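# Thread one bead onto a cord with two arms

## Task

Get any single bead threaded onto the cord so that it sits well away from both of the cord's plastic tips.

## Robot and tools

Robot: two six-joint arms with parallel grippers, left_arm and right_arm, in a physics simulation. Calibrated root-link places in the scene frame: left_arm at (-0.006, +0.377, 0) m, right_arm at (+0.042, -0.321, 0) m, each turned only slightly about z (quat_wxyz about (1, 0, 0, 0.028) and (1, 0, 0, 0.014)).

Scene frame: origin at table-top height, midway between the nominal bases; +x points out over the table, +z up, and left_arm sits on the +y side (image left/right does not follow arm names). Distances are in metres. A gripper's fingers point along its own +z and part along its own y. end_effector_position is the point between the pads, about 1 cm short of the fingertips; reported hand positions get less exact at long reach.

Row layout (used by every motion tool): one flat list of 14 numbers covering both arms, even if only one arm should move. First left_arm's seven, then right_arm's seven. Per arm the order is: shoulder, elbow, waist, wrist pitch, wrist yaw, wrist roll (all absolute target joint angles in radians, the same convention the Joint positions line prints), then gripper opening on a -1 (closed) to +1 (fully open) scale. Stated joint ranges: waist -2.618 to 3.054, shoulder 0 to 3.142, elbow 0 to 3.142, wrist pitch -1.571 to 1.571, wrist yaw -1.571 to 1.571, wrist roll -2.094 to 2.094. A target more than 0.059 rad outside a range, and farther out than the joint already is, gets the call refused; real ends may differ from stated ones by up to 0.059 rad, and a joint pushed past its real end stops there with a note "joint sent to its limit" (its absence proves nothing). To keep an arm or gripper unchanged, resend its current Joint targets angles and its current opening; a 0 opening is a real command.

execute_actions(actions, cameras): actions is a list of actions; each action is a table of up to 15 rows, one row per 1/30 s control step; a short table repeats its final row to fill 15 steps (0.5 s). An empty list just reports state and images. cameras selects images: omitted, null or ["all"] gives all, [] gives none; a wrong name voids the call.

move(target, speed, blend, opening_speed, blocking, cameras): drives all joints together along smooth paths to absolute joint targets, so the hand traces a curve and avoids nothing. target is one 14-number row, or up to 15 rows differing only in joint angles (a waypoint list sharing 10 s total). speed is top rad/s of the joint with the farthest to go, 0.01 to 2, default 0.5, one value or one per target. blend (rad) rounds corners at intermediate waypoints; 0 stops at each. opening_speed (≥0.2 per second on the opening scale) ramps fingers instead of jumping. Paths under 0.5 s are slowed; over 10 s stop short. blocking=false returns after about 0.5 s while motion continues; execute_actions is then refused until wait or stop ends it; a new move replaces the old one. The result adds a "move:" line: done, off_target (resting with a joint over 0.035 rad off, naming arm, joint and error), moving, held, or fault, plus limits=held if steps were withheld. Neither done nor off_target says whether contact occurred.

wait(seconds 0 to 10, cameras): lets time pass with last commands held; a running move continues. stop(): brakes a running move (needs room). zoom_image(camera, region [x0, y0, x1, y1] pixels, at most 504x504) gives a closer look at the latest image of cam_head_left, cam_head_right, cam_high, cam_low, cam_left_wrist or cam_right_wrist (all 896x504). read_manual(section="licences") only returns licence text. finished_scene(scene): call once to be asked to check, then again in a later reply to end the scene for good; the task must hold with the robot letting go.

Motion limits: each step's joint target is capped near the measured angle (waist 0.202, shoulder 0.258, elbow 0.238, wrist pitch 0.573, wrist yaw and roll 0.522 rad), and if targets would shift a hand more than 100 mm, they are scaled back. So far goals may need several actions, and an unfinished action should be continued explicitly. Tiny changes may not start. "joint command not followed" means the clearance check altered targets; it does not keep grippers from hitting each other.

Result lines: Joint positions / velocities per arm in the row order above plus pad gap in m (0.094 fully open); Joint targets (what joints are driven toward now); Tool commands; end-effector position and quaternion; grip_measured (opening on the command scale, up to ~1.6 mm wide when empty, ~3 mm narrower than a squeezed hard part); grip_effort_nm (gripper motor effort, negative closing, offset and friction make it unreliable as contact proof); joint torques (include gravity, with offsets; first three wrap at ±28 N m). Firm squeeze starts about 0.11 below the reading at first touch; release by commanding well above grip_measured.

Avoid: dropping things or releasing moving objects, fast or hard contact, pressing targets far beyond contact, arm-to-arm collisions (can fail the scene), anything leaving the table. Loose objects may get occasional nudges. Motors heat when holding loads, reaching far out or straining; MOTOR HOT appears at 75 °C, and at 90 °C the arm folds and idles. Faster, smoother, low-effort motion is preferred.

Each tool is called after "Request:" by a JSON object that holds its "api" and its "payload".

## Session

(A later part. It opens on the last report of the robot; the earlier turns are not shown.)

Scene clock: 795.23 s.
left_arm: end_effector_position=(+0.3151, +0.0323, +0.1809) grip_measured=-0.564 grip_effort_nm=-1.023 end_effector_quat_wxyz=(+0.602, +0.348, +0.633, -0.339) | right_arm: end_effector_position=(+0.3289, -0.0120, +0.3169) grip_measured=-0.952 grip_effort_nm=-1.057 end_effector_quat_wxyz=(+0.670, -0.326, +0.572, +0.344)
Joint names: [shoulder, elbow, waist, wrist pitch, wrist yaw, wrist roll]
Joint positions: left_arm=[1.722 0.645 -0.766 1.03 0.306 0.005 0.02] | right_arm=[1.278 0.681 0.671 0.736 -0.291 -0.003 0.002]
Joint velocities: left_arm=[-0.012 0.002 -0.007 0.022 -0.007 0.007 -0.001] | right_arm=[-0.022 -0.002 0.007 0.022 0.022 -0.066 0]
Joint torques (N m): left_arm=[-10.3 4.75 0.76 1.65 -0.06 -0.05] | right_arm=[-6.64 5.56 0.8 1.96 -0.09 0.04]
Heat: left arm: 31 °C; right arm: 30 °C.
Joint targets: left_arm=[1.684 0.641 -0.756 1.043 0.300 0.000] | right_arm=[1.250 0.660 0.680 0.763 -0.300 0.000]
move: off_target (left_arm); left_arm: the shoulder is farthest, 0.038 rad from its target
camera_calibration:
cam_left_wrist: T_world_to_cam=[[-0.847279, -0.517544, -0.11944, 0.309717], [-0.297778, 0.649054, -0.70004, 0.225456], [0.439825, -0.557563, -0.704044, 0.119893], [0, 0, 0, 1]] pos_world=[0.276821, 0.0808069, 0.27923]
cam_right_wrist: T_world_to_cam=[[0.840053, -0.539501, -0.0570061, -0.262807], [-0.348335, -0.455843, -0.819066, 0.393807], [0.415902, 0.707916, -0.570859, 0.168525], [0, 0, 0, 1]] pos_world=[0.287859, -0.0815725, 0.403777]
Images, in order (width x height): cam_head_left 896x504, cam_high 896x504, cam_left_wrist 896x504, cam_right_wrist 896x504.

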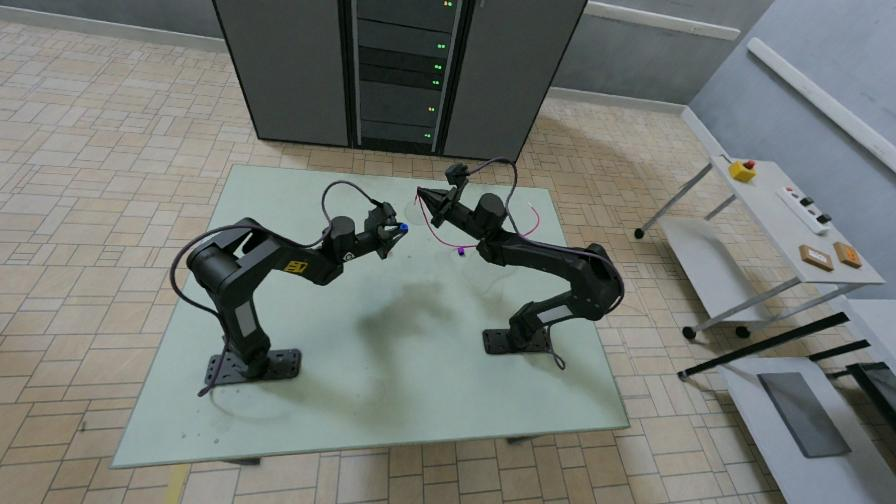

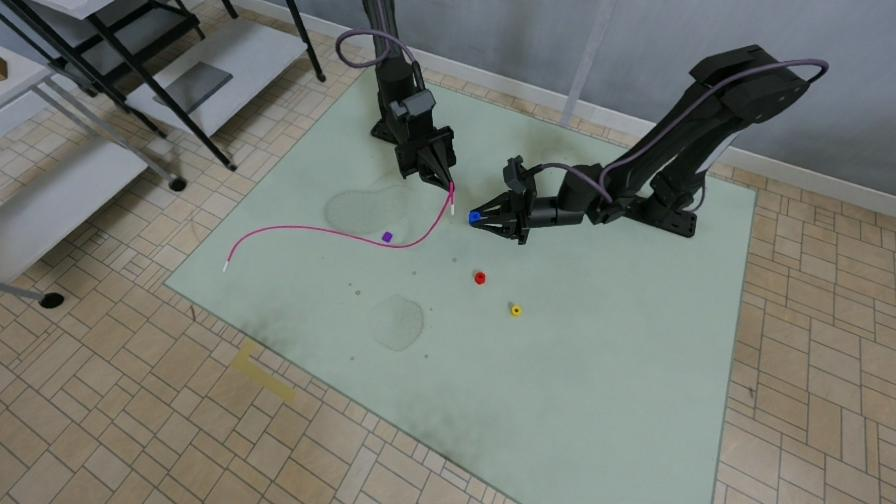

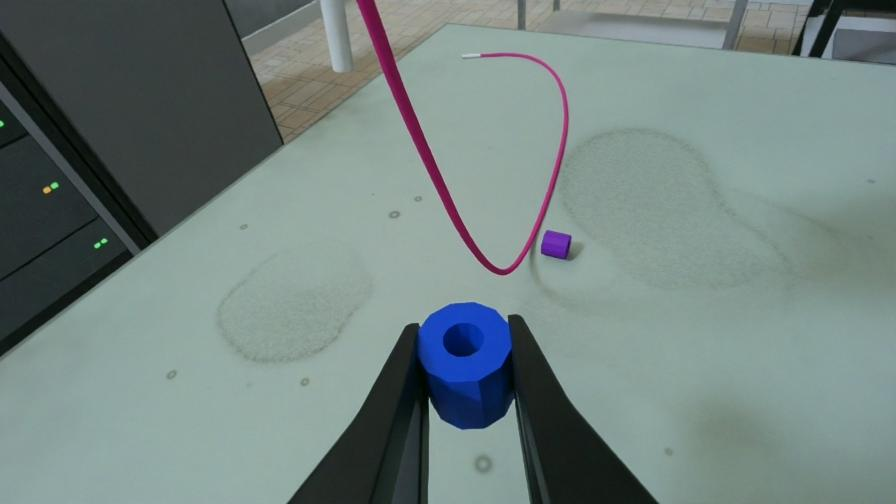

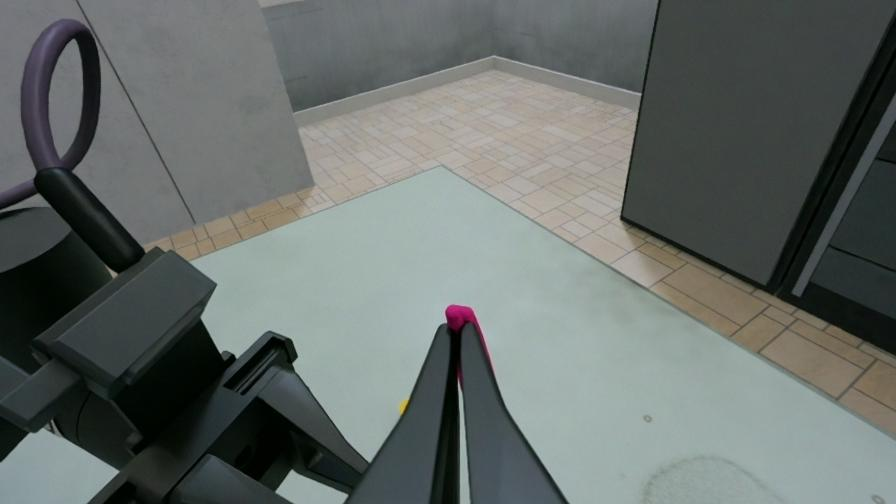

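Request:
{"api": "move", "payload": {"target": [1.684,0.641,-0.756,1.043,0.3,0,-0.7,1.242,0.582,0.859,0.832,-0.121,0,-1], "speed": 0.2, "cameras": ["cam_left_wrist","cam_high"]}}

Request:
{"api": "zoom_image", "payload": {"camera": "cam_high", "region": [400, 160, 540, 260]}}

Request:
{"api": "zoom_image", "payload": {"camera": "cam_left_wrist", "region": [320, 100, 600, 400]}}

Scene clock: 821.47 s.
left_arm: end_effector_position=(+0.3151, +0.0323, +0.1809) grip_measured=-0.564 grip_effort_nm=-1.033 end_effector_quat_wxyz=(+0.602, +0.348, +0.633, -0.339) | right_arm: end_effector_position=(+0.2881, +0.0148, +0.3000) grip_measured=-0.952 grip_effort_nm=-1.057 end_effector_quat_wxyz=(+0.663, -0.325, +0.572, +0.358)
Joint names: [shoulder, elbow, waist, wrist pitch, wrist yaw, wrist roll]
Joint positions: left_arm=[1.722 0.645 -0.766 1.03 0.306 0.005 0.02] | right_arm=[1.271 0.602 0.852 0.805 -0.131 -0.003 0.002]
Joint velocities: left_arm=[-0.002 0.007 -0.007 -0.022 0.066 -0.095 0] | right_arm=[-0.017 0.002 -0.007 -0.051 -0.007 -0.007 0]
Joint torques (N m): left_arm=[-10.3 4.75 0.76 1.66 -0.07 -0.06] | right_arm=[-6.48 5.48 0.55 1.99 0.1 0.03]
Heat: left arm: 32 °C; right arm: 30 °C.
Joint targets: left_arm=[1.684 0.641 -0.756 1.043 0.300 0.000] | right_arm=[1.242 0.582 0.859 0.832 -0.121 0.000]
move: off_target (left_arm); left_arm: the shoulder is farthest, 0.038 rad from its target
camera_calibration:
cam_left_wrist: T_world_to_cam=[[-0.847279, -0.517544, -0.11944, 0.309717], [-0.297778, 0.649054, -0.70004, 0.225456], [0.439825, -0.557563, -0.704044, 0.119893], [0, 0, 0, 1]] pos_world=[0.276821, 0.0808069, 0.27923]
Images, in order (width x height): cam_high 896x504, cam_left_wrist 896x504.

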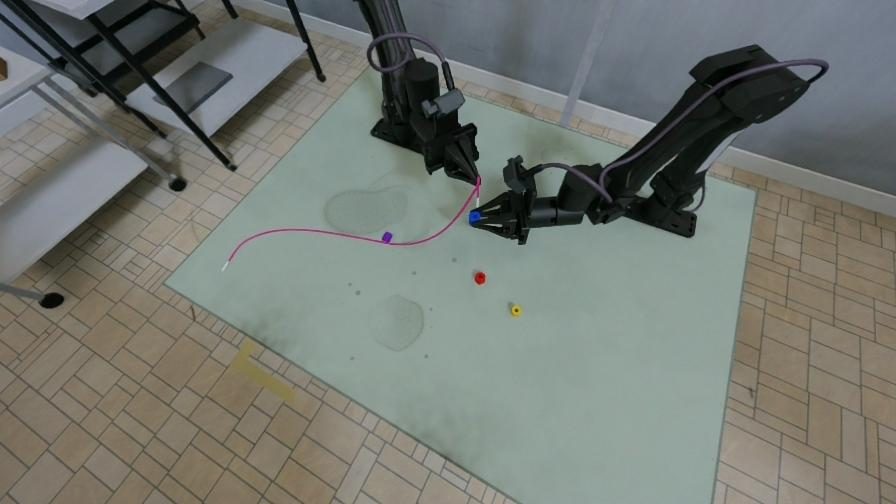

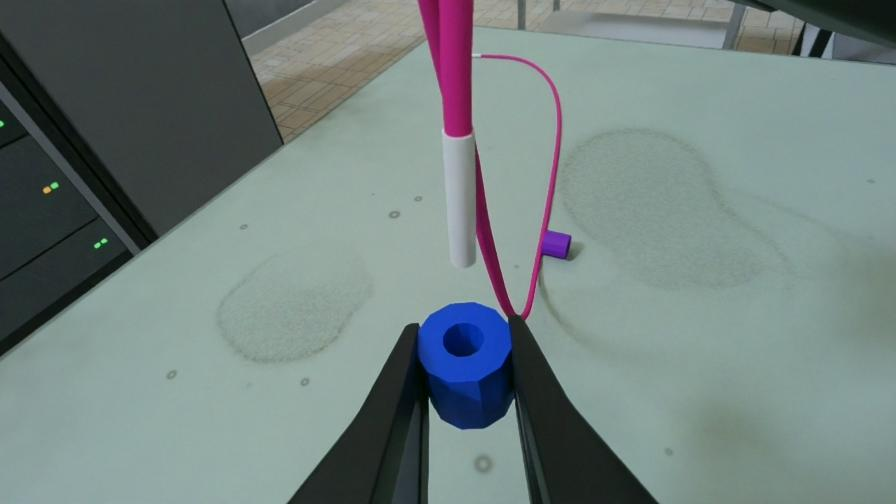

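Scaled by 3.600 from the camera's 896x504 image, which has a finer 1280x720 frame.

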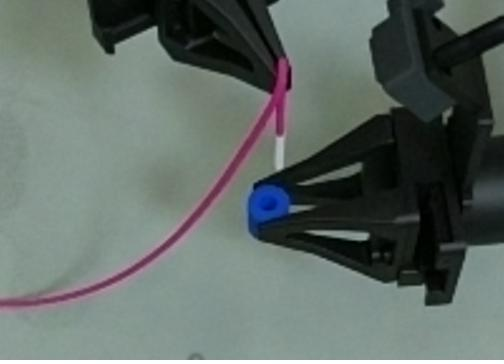

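Scaled by 1.680 from the camera's 896x504 image, which has a finer 1280x720 frame.

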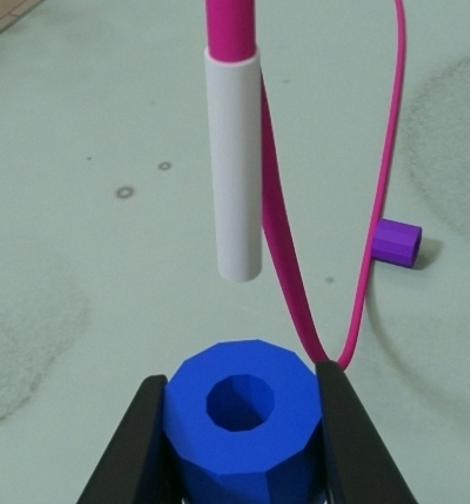

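Request:
{"api": "move", "payload": {"target": [1.684,0.641,-0.756,1.043,0.3,0,-0.7,1.296,0.519,0.835,0.948,-0.140,0,-1], "speed": 0.15, "cameras": ["cam_left_wrist","cam_high"]}}

Request:
{"api": "zoom_image", "payload": {"camera": "cam_high", "region": [400, 160, 540, 260]}}

Request:
{"api": "zoom_image", "payload": {"camera": "cam_left_wrist", "region": [320, 100, 600, 400]}}

Scene clock: 845.63 s.
left_arm: end_effector_position=(+0.3151, +0.0323, +0.1809) grip_measured=-0.564 grip_effort_nm=-1.033 end_effector_quat_wxyz=(+0.602, +0.348, +0.633, -0.339) | right_arm: end_effector_position=(+0.2873, +0.0079, +0.2911) grip_measured=-0.952 grip_effort_nm=-1.057 end_effector_quat_wxyz=(+0.675, -0.317, +0.561, +0.359)
Joint names: [shoulder, elbow, waist, wrist pitch, wrist yaw, wrist roll]
Joint positions: left_arm=[1.722 0.645 -0.766 1.03 0.306 0.005 0.02] | right_arm=[1.289 0.538 0.843 0.922 -0.131 -0.003 0.002]
Joint velocities: left_arm=[0.017 -0.002 0.002 -0.081 -0.037 0.007 0] | right_arm=[-0.002 0.007 -0.007 -0.007 -0.051 -0.051 0]
Joint torques (N m): left_arm=[-10.29 4.77 0.76 1.65 -0.06 -0.06] | right_arm=[-3.6 5.34 -0.75 2 -0.09 0.02]
Heat: left arm: 32 °C; right arm: 32 °C.
Joint targets: left_arm=[1.684 0.641 -0.756 1.043 0.300 0.000] | right_arm=[1.296 0.519 0.835 0.948 -0.140 0.000]
move: off_target (left_arm); left_arm: the shoulder is farthest, 0.038 rad from its target
camera_calibration:
cam_left_wrist: T_world_to_cam=[[-0.847279, -0.517544, -0.11944, 0.309717], [-0.297778, 0.649054, -0.70004, 0.225456], [0.439825, -0.557563, -0.704044, 0.119893], [0, 0, 0, 1]] pos_world=[0.276821, 0.0808069, 0.27923]
Images, in order (width x height): cam_high 896x504, cam_left_wrist 896x504.

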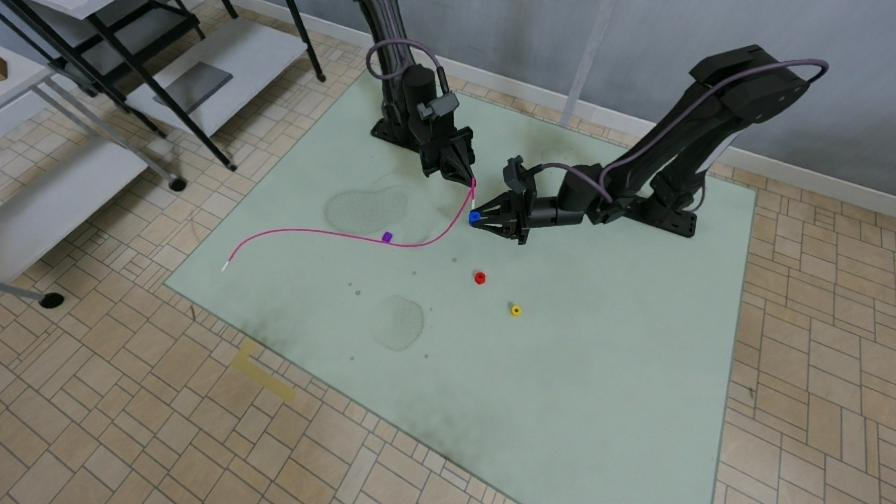

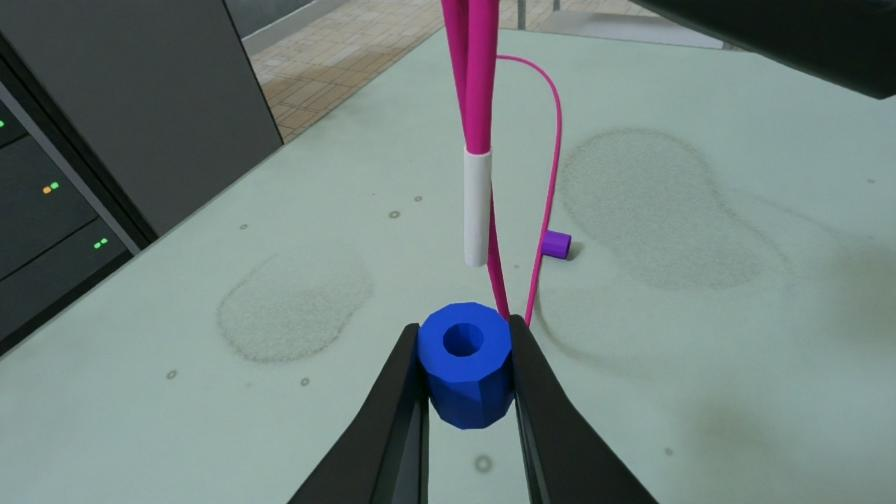

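Scaled by 3.600 from the camera's 896x504 image, which has a finer 1280x720 frame.

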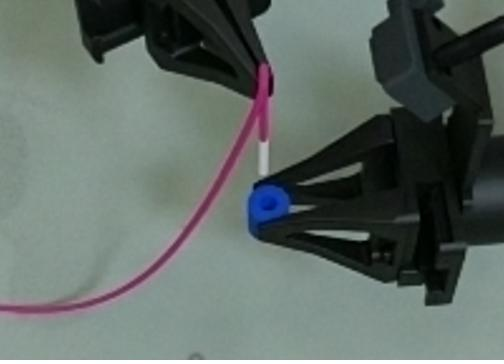

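Scaled by 1.680 from the camera's 896x504 image, which has a finer 1280x720 frame.

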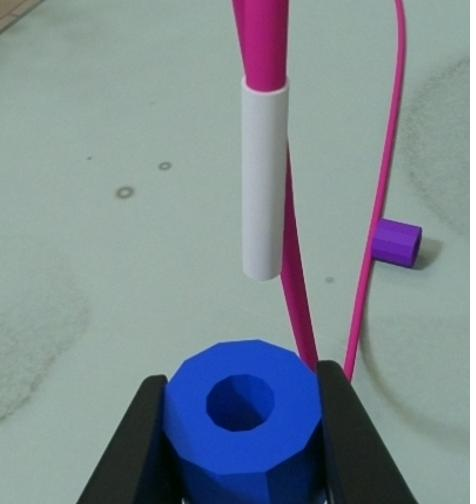

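Request:
{"api": "move", "payload": {"target": [1.684,0.641,-0.756,1.043,0.3,0,-0.7,1.353,0.502,0.853,1.021,-0.133,0,-1], "speed": 0.15, "cameras": ["cam_left_wrist","cam_high"]}}

Request:
{"api": "zoom_image", "payload": {"camera": "cam_high", "region": [400, 160, 540, 260]}}

Request:
{"api": "zoom_image", "payload": {"camera": "cam_left_wrist", "region": [320, 100, 600, 400]}}

Scene clock: 862.90 s.
left_arm: end_effector_position=(+0.3151, +0.0323, +0.1809) grip_measured=-0.564 grip_effort_nm=-1.028 end_effector_quat_wxyz=(+0.602, +0.348, +0.633, -0.339) | right_arm: end_effector_position=(+0.2903, +0.0116, +0.2791) grip_measured=-0.952 grip_effort_nm=-1.057 end_effector_quat_wxyz=(+0.675, -0.317, +0.561, +0.359)
Joint names: [shoulder, elbow, waist, wrist pitch, wrist yaw, wrist roll]
Joint positions: left_arm=[1.722 0.645 -0.766 1.03 0.306 0.005 0.02] | right_arm=[1.345 0.522 0.843 0.995 -0.131 -0.003 0.002]
Joint velocities: left_arm=[0.017 0.002 -0.007 0.022 -0.007 0.022 -0.001] | right_arm=[-0.007 -0.002 -0.012 -0.022 0.037 0.007 0]
Joint torques (N m): left_arm=[-10.3 4.77 0.76 1.66 -0.05 -0.06] | right_arm=[-3.88 5.14 0.84 1.97 -0.03 0.05]
Heat: left arm: 32 °C; right arm: 34 °C.
Joint targets: left_arm=[1.684 0.641 -0.756 1.043 0.300 0.000] | right_arm=[1.353 0.502 0.853 1.021 -0.133 0.000]
move: off_target (left_arm); left_arm: the shoulder is farthest, 0.038 rad from its target
camera_calibration:
cam_left_wrist: T_world_to_cam=[[-0.847279, -0.517544, -0.11944, 0.309717], [-0.297778, 0.649054, -0.70004, 0.225456], [0.439825, -0.557563, -0.704044, 0.119893], [0, 0, 0, 1]] pos_world=[0.276821, 0.0808069, 0.27923]
Images, in order (width x height): cam_high 896x504, cam_left_wrist 896x504.

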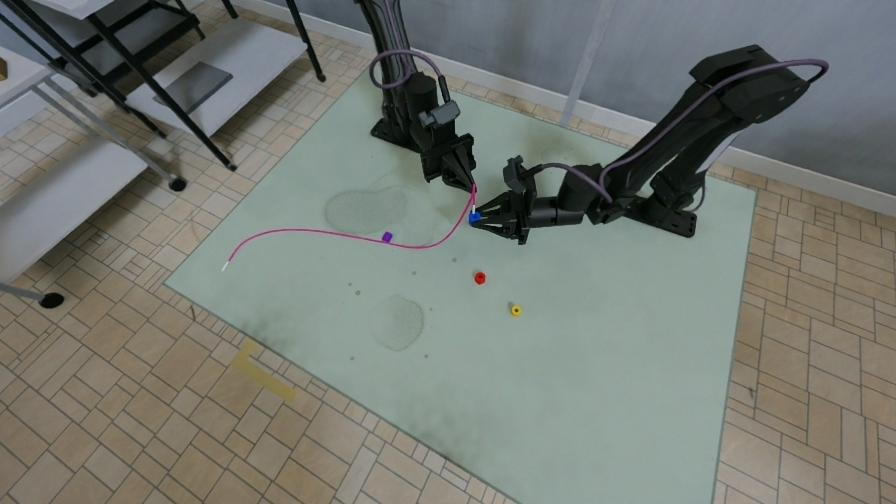

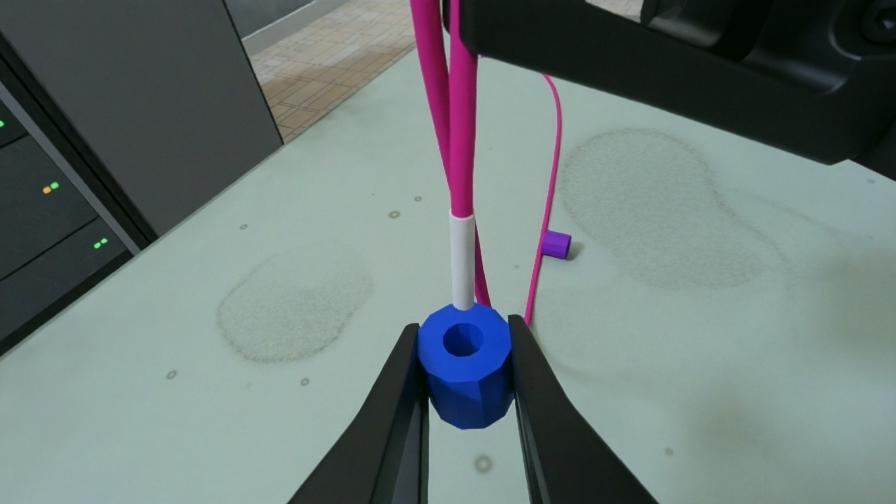

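Scaled by 3.600 from the camera's 896x504 image, which has a finer 1280x720 frame.

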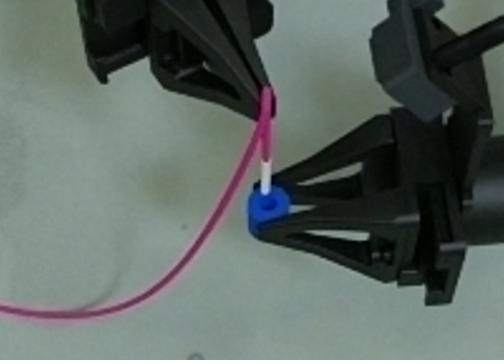

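Scaled by 1.680 from the camera's 896x504 image, which has a finer 1280x720 frame.

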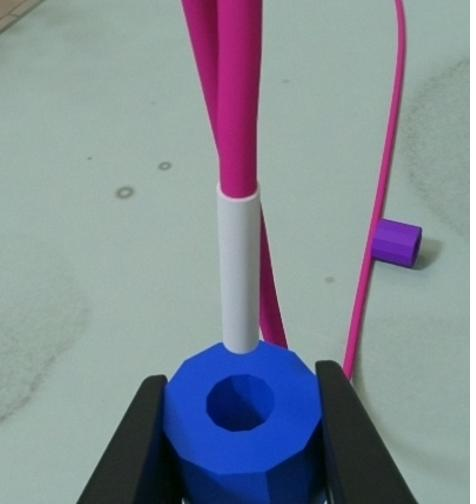

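Request:
{"api": "move", "payload": {"target": [1.684,0.641,-0.756,1.043,0.3,0,-0.7,1.412,0.466,0.859,1.116,-0.133,0,-1], "speed": 0.1, "cameras": ["cam_left_wrist","cam_high"]}}

Request:
{"api": "zoom_image", "payload": {"camera": "cam_left_wrist", "region": [320, 100, 600, 400]}}

Scene clock: 875.13 s.
left_arm: end_effector_position=(+0.3151, +0.0323, +0.1809) grip_measured=-0.564 grip_effort_nm=-1.023 end_effector_quat_wxyz=(+0.602, +0.348, +0.633, -0.339) | right_arm: end_effector_position=(+0.2887, +0.0139, +0.2634) grip_measured=-0.952 grip_effort_nm=-1.057 end_effector_quat_wxyz=(+0.674, -0.319, +0.559, +0.362)
Joint names: [shoulder, elbow, waist, wrist pitch, wrist yaw, wrist roll]
Joint positions: left_arm=[1.722 0.645 -0.766 1.03 0.306 0.005 0.02] | right_arm=[1.403 0.485 0.85 1.09 -0.131 -0.003 0.002]
Joint velocities: left_arm=[0.002 -0.002 -0.012 0.007 0.007 -0.007 -0.001] | right_arm=[-0.002 0.002 -0.002 0.022 -0.022 -0.022 0]
Joint torques (N m): left_arm=[-10.29 4.77 0.76 1.65 -0.05 -0.06] | right_arm=[-3.97 4.88 0.75 1.96 -0.03 0.04]
Heat: left arm: 32 °C; right arm: 34 °C.
Joint targets: left_arm=[1.684 0.641 -0.756 1.043 0.300 0.000] | right_arm=[1.412 0.466 0.859 1.116 -0.133 0.000]
move: off_target (left_arm); left_arm: the shoulder is farthest, 0.038 rad from its target
camera_calibration:
cam_left_wrist: T_world_to_cam=[[-0.847279, -0.517544, -0.11944, 0.309717], [-0.297778, 0.649054, -0.70004, 0.225456], [0.439825, -0.557563, -0.704044, 0.119893], [0, 0, 0, 1]] pos_world=[0.276821, 0.0808069, 0.27923]
Images, in order (width x height): cam_high 896x504, cam_left_wrist 896x504.

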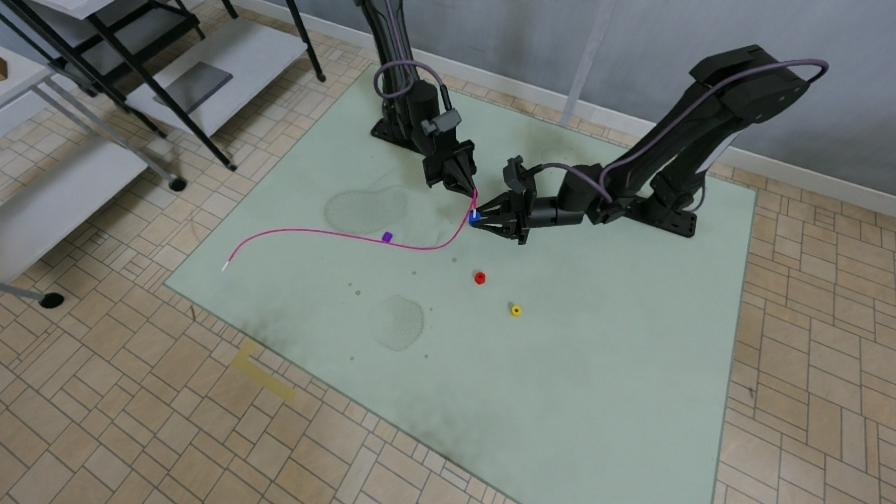

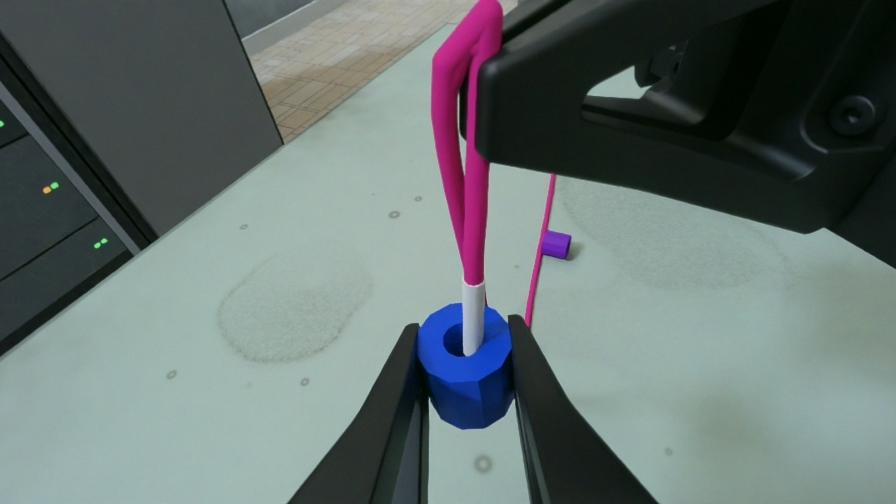

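Scaled by 1.680 from the camera's 896x504 image, which has a finer 1280x720 frame.

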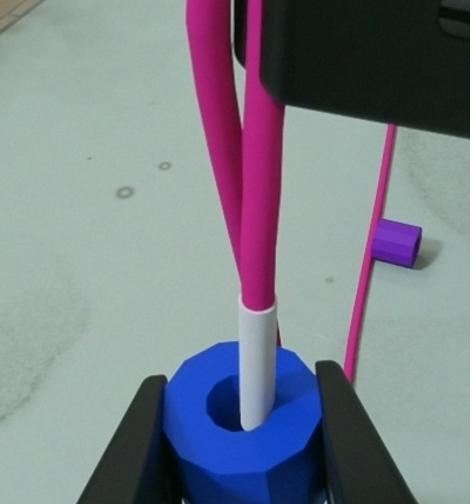

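Request:
{"api": "zoom_image", "payload": {"camera": "cam_high", "region": [440, 180, 510, 240]}}

Request:
{"api": "zoom_image", "payload": {"camera": "cam_left_wrist", "region": [400, 250, 530, 440]}}

Scaled by 7.200 from the camera's 896x504 image, which has a finer 1280x720 frame.

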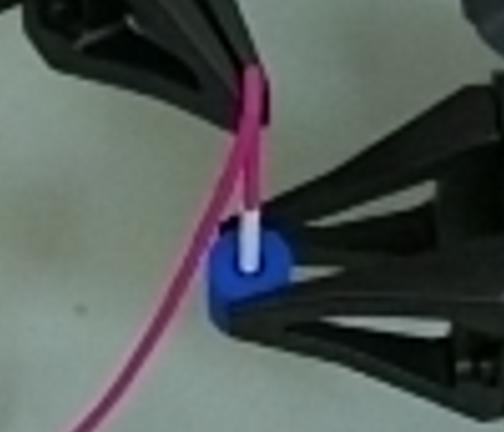

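Scaled by 2.653 from the camera's 896x504 image, which has a finer 1280x720 frame.

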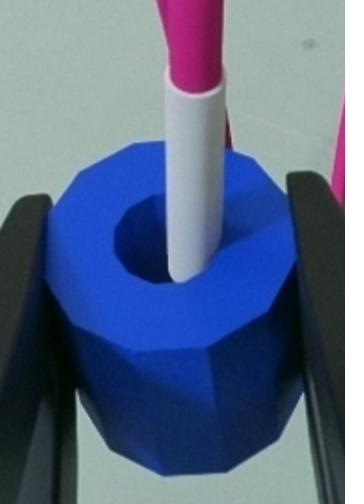

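Request:
{"api": "move", "payload": {"target": [1.684,0.641,-0.756,1.043,0.3,0,-0.7,1.486,0.430,0.859,1.226,-0.133,0,-1], "speed": 0.1, "cameras": ["cam_left_wrist","cam_high"]}}

Request:
{"api": "zoom_image", "payload": {"camera": "cam_left_wrist", "region": [400, 250, 530, 440]}}

Request:
{"api": "zoom_image", "payload": {"camera": "cam_high", "region": [440, 180, 510, 240]}}

Scene clock: 895.60 s.
left_arm: end_effector_position=(+0.3151, +0.0323, +0.1809) grip_measured=-0.564 grip_effort_nm=-1.028 end_effector_quat_wxyz=(+0.602, +0.348, +0.633, -0.339) | right_arm: end_effector_position=(+0.2891, +0.0144, +0.2453) grip_measured=-0.952 grip_effort_nm=-1.057 end_effector_quat_wxyz=(+0.674, -0.319, +0.559, +0.362)
Joint names: [shoulder, elbow, waist, wrist pitch, wrist yaw, wrist roll]
Joint positions: left_arm=[1.722 0.645 -0.766 1.03 0.306 0.005 0.02] | right_arm=[1.476 0.449 0.85 1.2 -0.131 -0.003 0.002]
Joint velocities: left_arm=[0.007 0.012 -0.002 0.007 0.022 -0.022 -0.001] | right_arm=[0.002 0.007 -0.022 -0.037 0.007 -0.066 -0.001]
Joint torques (N m): left_arm=[-10.29 4.77 0.75 1.65 -0.06 -0.06] | right_arm=[-4.15 4.4 0.77 1.97 -0.02 0.04]
Heat: left arm: 32 °C; right arm: 33 °C.
Joint targets: left_arm=[1.684 0.641 -0.756 1.043 0.300 0.000] | right_arm=[1.486 0.430 0.859 1.226 -0.133 0.000]
move: off_target (left_arm); left_arm: the shoulder is farthest, 0.038 rad from its target
camera_calibration:
cam_left_wrist: T_world_to_cam=[[-0.847279, -0.517544, -0.11944, 0.309717], [-0.297778, 0.649054, -0.70004, 0.225456], [0.439825, -0.557563, -0.704044, 0.119893], [0, 0, 0, 1]] pos_world=[0.276821, 0.0808069, 0.27923]
Images, in order (width x height): cam_high 896x504, cam_left_wrist 896x504.

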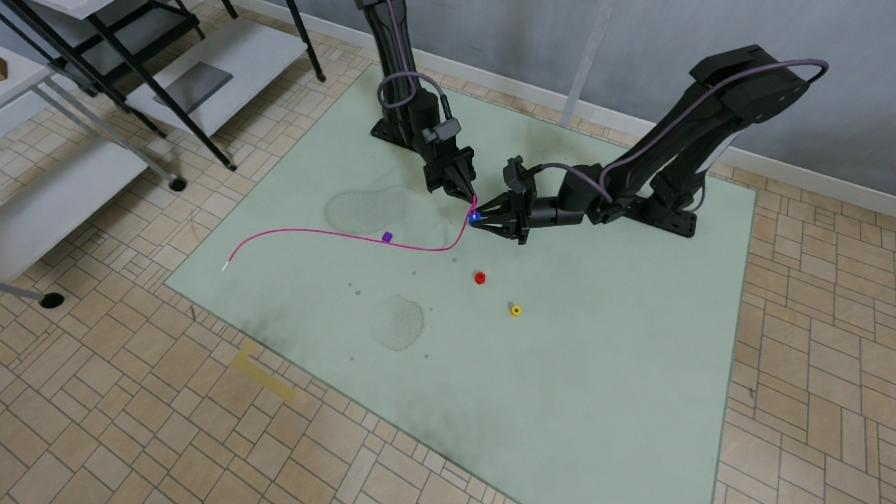

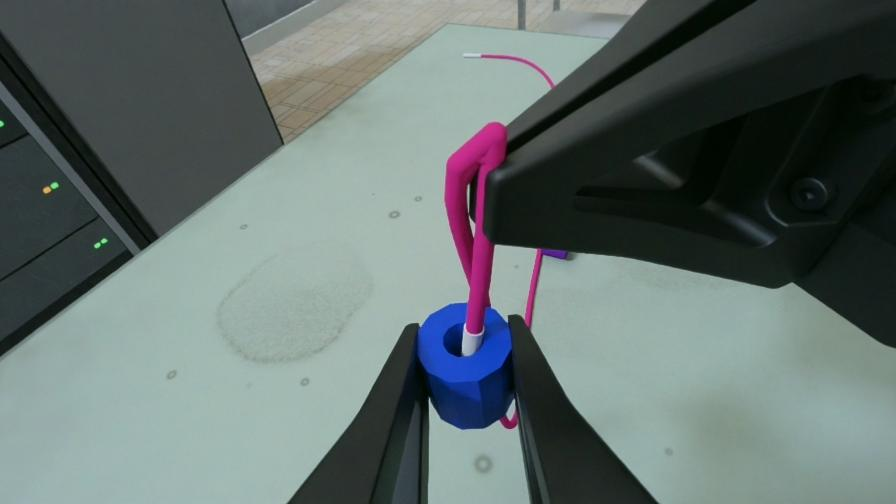

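Scaled by 2.653 from the camera's 896x504 image, which has a finer 1280x720 frame.

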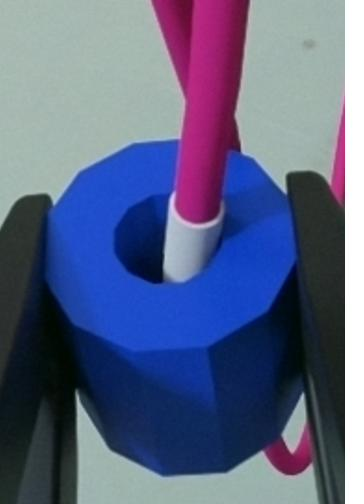

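Scaled by 7.200 from the camera's 896x504 image, which has a finer 1280x720 frame.

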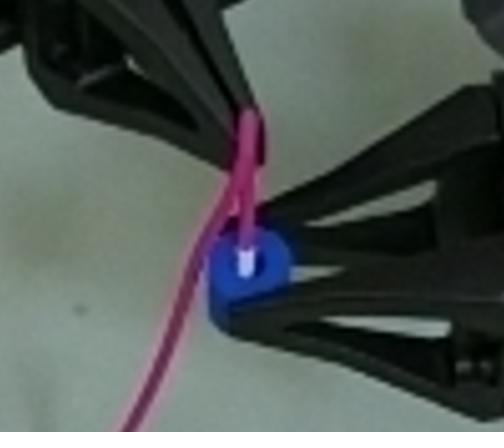

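Request:
{"api": "move", "payload": {"target": [1.684,0.641,-0.756,1.043,0.3,0,-0.7,1.551,0.411,0.859,1.311,-0.133,0,-1], "speed": 0.1, "cameras": ["cam_left_wrist","cam_low"]}}

Request:
{"api": "zoom_image", "payload": {"camera": "cam_low", "region": [400, 20, 640, 240]}}

Scene clock: 903.53 s.
left_arm: end_effector_position=(+0.3151, +0.0323, +0.1809) grip_measured=-0.564 grip_effort_nm=-1.028 end_effector_quat_wxyz=(+0.602, +0.348, +0.633, -0.339) | right_arm: end_effector_position=(+0.2899, +0.0153, +0.2324) grip_measured=-0.952 grip_effort_nm=-1.057 end_effector_quat_wxyz=(+0.675, -0.319, +0.559, +0.362)
Joint names: [shoulder, elbow, waist, wrist pitch, wrist yaw, wrist roll]
Joint positions: left_arm=[1.722 0.645 -0.766 1.03 0.306 0.005 0.02] | right_arm=[1.54 0.429 0.85 1.285 -0.131 -0.003 0.002]
Joint velocities: left_arm=[-0.002 -0.002 0.002 0.022 -0.051 -0.022 0] | right_arm=[0.027 0.012 0.022 0.037 -0.022 -0.022 -0.001]
Joint torques (N m): left_arm=[-10.3 4.74 0.77 1.65 -0.06 -0.06] | right_arm=[-4.36 4.21 0.83 1.95 -0.02 0.03]
Heat: left arm: 32 °C; right arm: 33 °C.
Joint targets: left_arm=[1.684 0.641 -0.756 1.043 0.300 0.000] | right_arm=[1.551 0.411 0.859 1.311 -0.133 0.000]
move: off_target (left_arm); left_arm: the shoulder is farthest, 0.038 rad from its target
camera_calibration:
cam_left_wrist: T_world_to_cam=[[-0.847279, -0.517544, -0.11944, 0.309717], [-0.297778, 0.649054, -0.70004, 0.225456], [0.439825, -0.557563, -0.704044, 0.119893], [0, 0, 0, 1]] pos_world=[0.276821, 0.0808069, 0.27923]
Images, in order (width x height): cam_low 896x504, cam_left_wrist 896x504.

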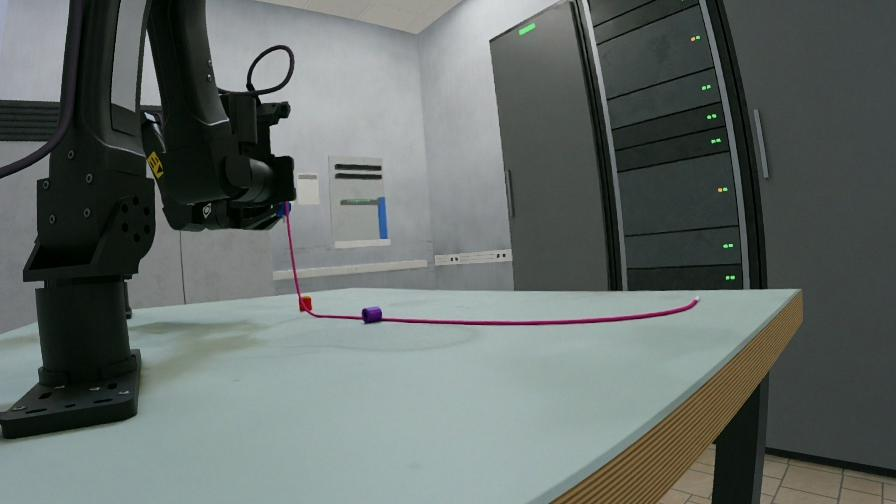

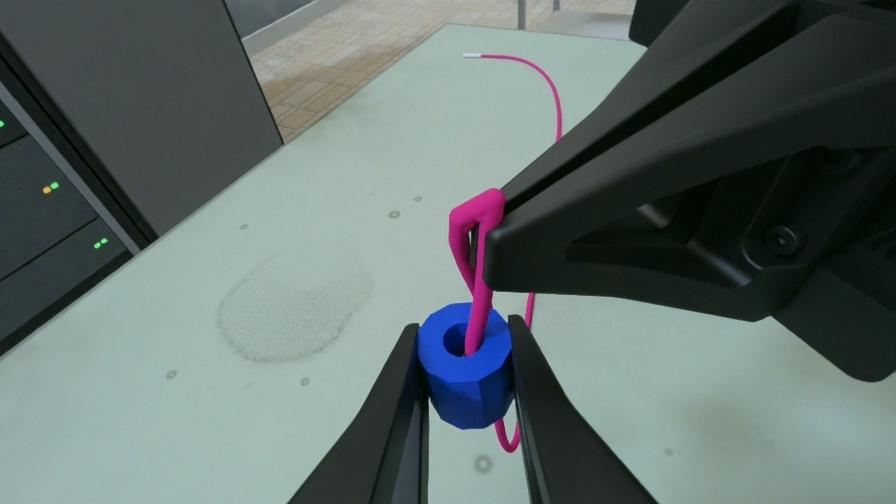

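Scaled by 2.100 from the camera's 896x504 image, which has a finer 1280x720 frame.

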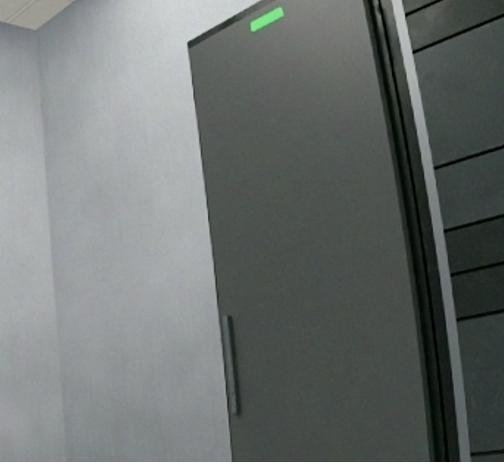

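Request:
{"api": "move", "payload": {"target": [1.684,0.641,-0.756,1.043,0.3,0,-0.7,1.604,0.402,0.859,1.373,-0.133,0,-1], "speed": 0.1, "cameras": ["cam_left_wrist","cam_low","cam_head_left"]}}

Request:
{"api": "zoom_image", "payload": {"camera": "cam_low", "region": [240, 160, 340, 260]}}

Request:
{"api": "zoom_image", "payload": {"camera": "cam_left_wrist", "region": [380, 180, 600, 480]}}

Request:
{"api": "zoom_image", "payload": {"camera": "cam_head_left", "region": [360, 190, 480, 260]}}

Scene clock: 920.10 s.
left_arm: end_effector_position=(+0.3151, +0.0323, +0.1809) grip_measured=-0.564 grip_effort_nm=-1.033 end_effector_quat_wxyz=(+0.602, +0.348, +0.633, -0.339) | right_arm: end_effector_position=(+0.2909, +0.0166, +0.2227) grip_measured=-0.952 grip_effort_nm=-1.053 end_effector_quat_wxyz=(+0.674, -0.319, +0.559, +0.362)
Joint names: [shoulder, elbow, waist, wrist pitch, wrist yaw, wrist roll]
Joint positions: left_arm=[1.722 0.645 -0.766 1.03 0.306 0.005 0.02] | right_arm=[1.592 0.419 0.85 1.347 -0.131 -0.003 0.002]
Joint velocities: left_arm=[-0.002 -0.002 0.007 -0.007 -0.095 0.022 0] | right_arm=[0.007 -0.002 -0.017 -0.051 -0.037 -0.066 0]
Joint torques (N m): left_arm=[-10.3 4.77 0.77 1.66 -0.06 -0.06] | right_arm=[-4.53 3.93 0.76 1.94 -0.01 0.04]
Heat: left arm: 32 °C; right arm: 34 °C.
Joint targets: left_arm=[1.684 0.641 -0.756 1.043 0.300 0.000] | right_arm=[1.604 0.402 0.859 1.373 -0.133 0.000]
move: off_target (left_arm); left_arm: the shoulder is farthest, 0.038 rad from its target
camera_calibration:
cam_left_wrist: T_world_to_cam=[[-0.847279, -0.517544, -0.11944, 0.309717], [-0.297778, 0.649054, -0.70004, 0.225456], [0.439825, -0.557563, -0.704044, 0.119893], [0, 0, 0, 1]] pos_world=[0.276821, 0.0808069, 0.27923]
Images, in order (width x height): cam_head_left 896x504, cam_low 896x504, cam_left_wrist 896x504.

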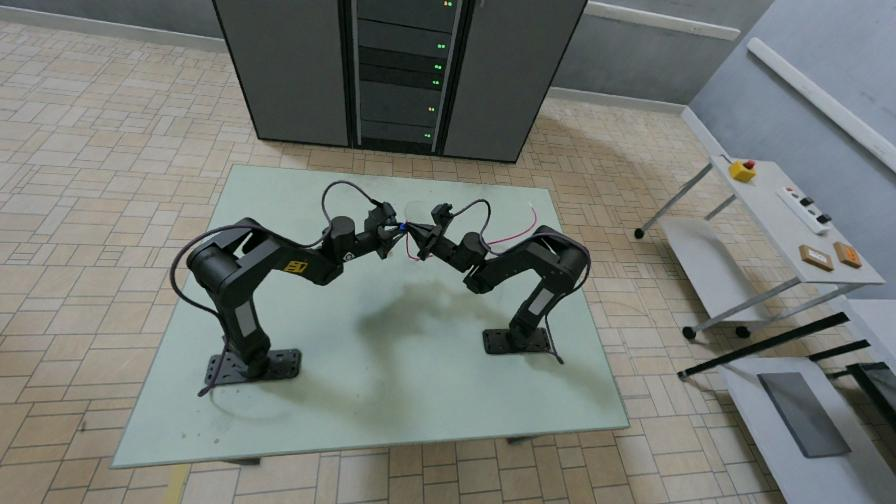

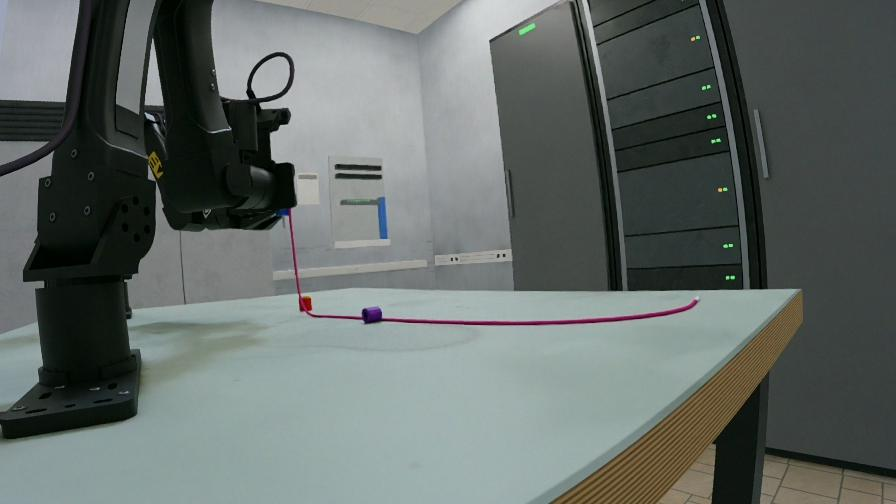

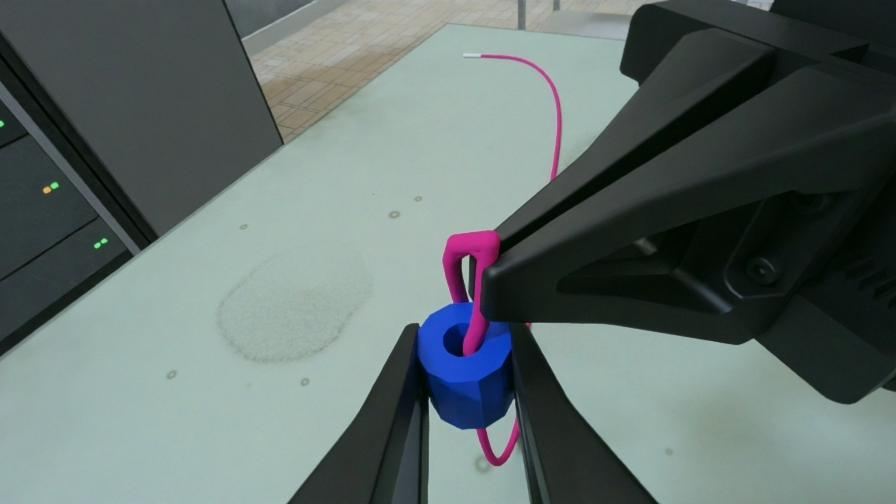

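Scaled by 5.040 from the camera's 896x504 image, which has a finer 1280x720 frame.

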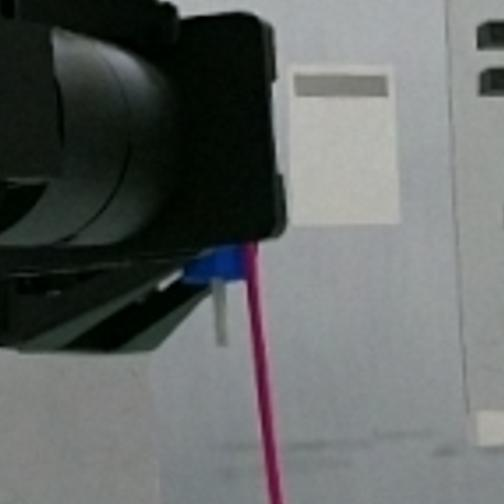

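Scaled by 1.680 from the camera's 896x504 image, which has a finer 1280x720 frame.

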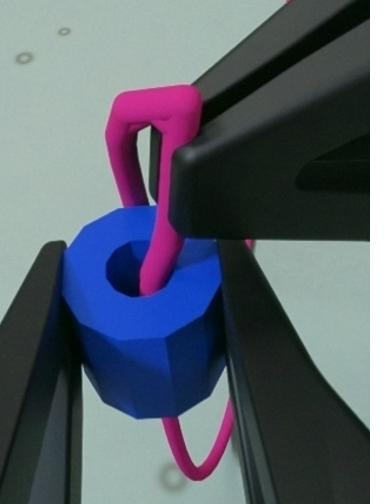

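Scaled by 4.200 from the camera's 896x504 image, which has a finer 1280x720 frame.

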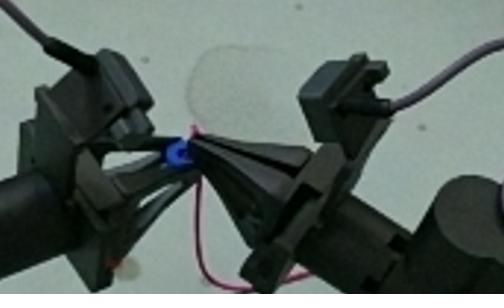

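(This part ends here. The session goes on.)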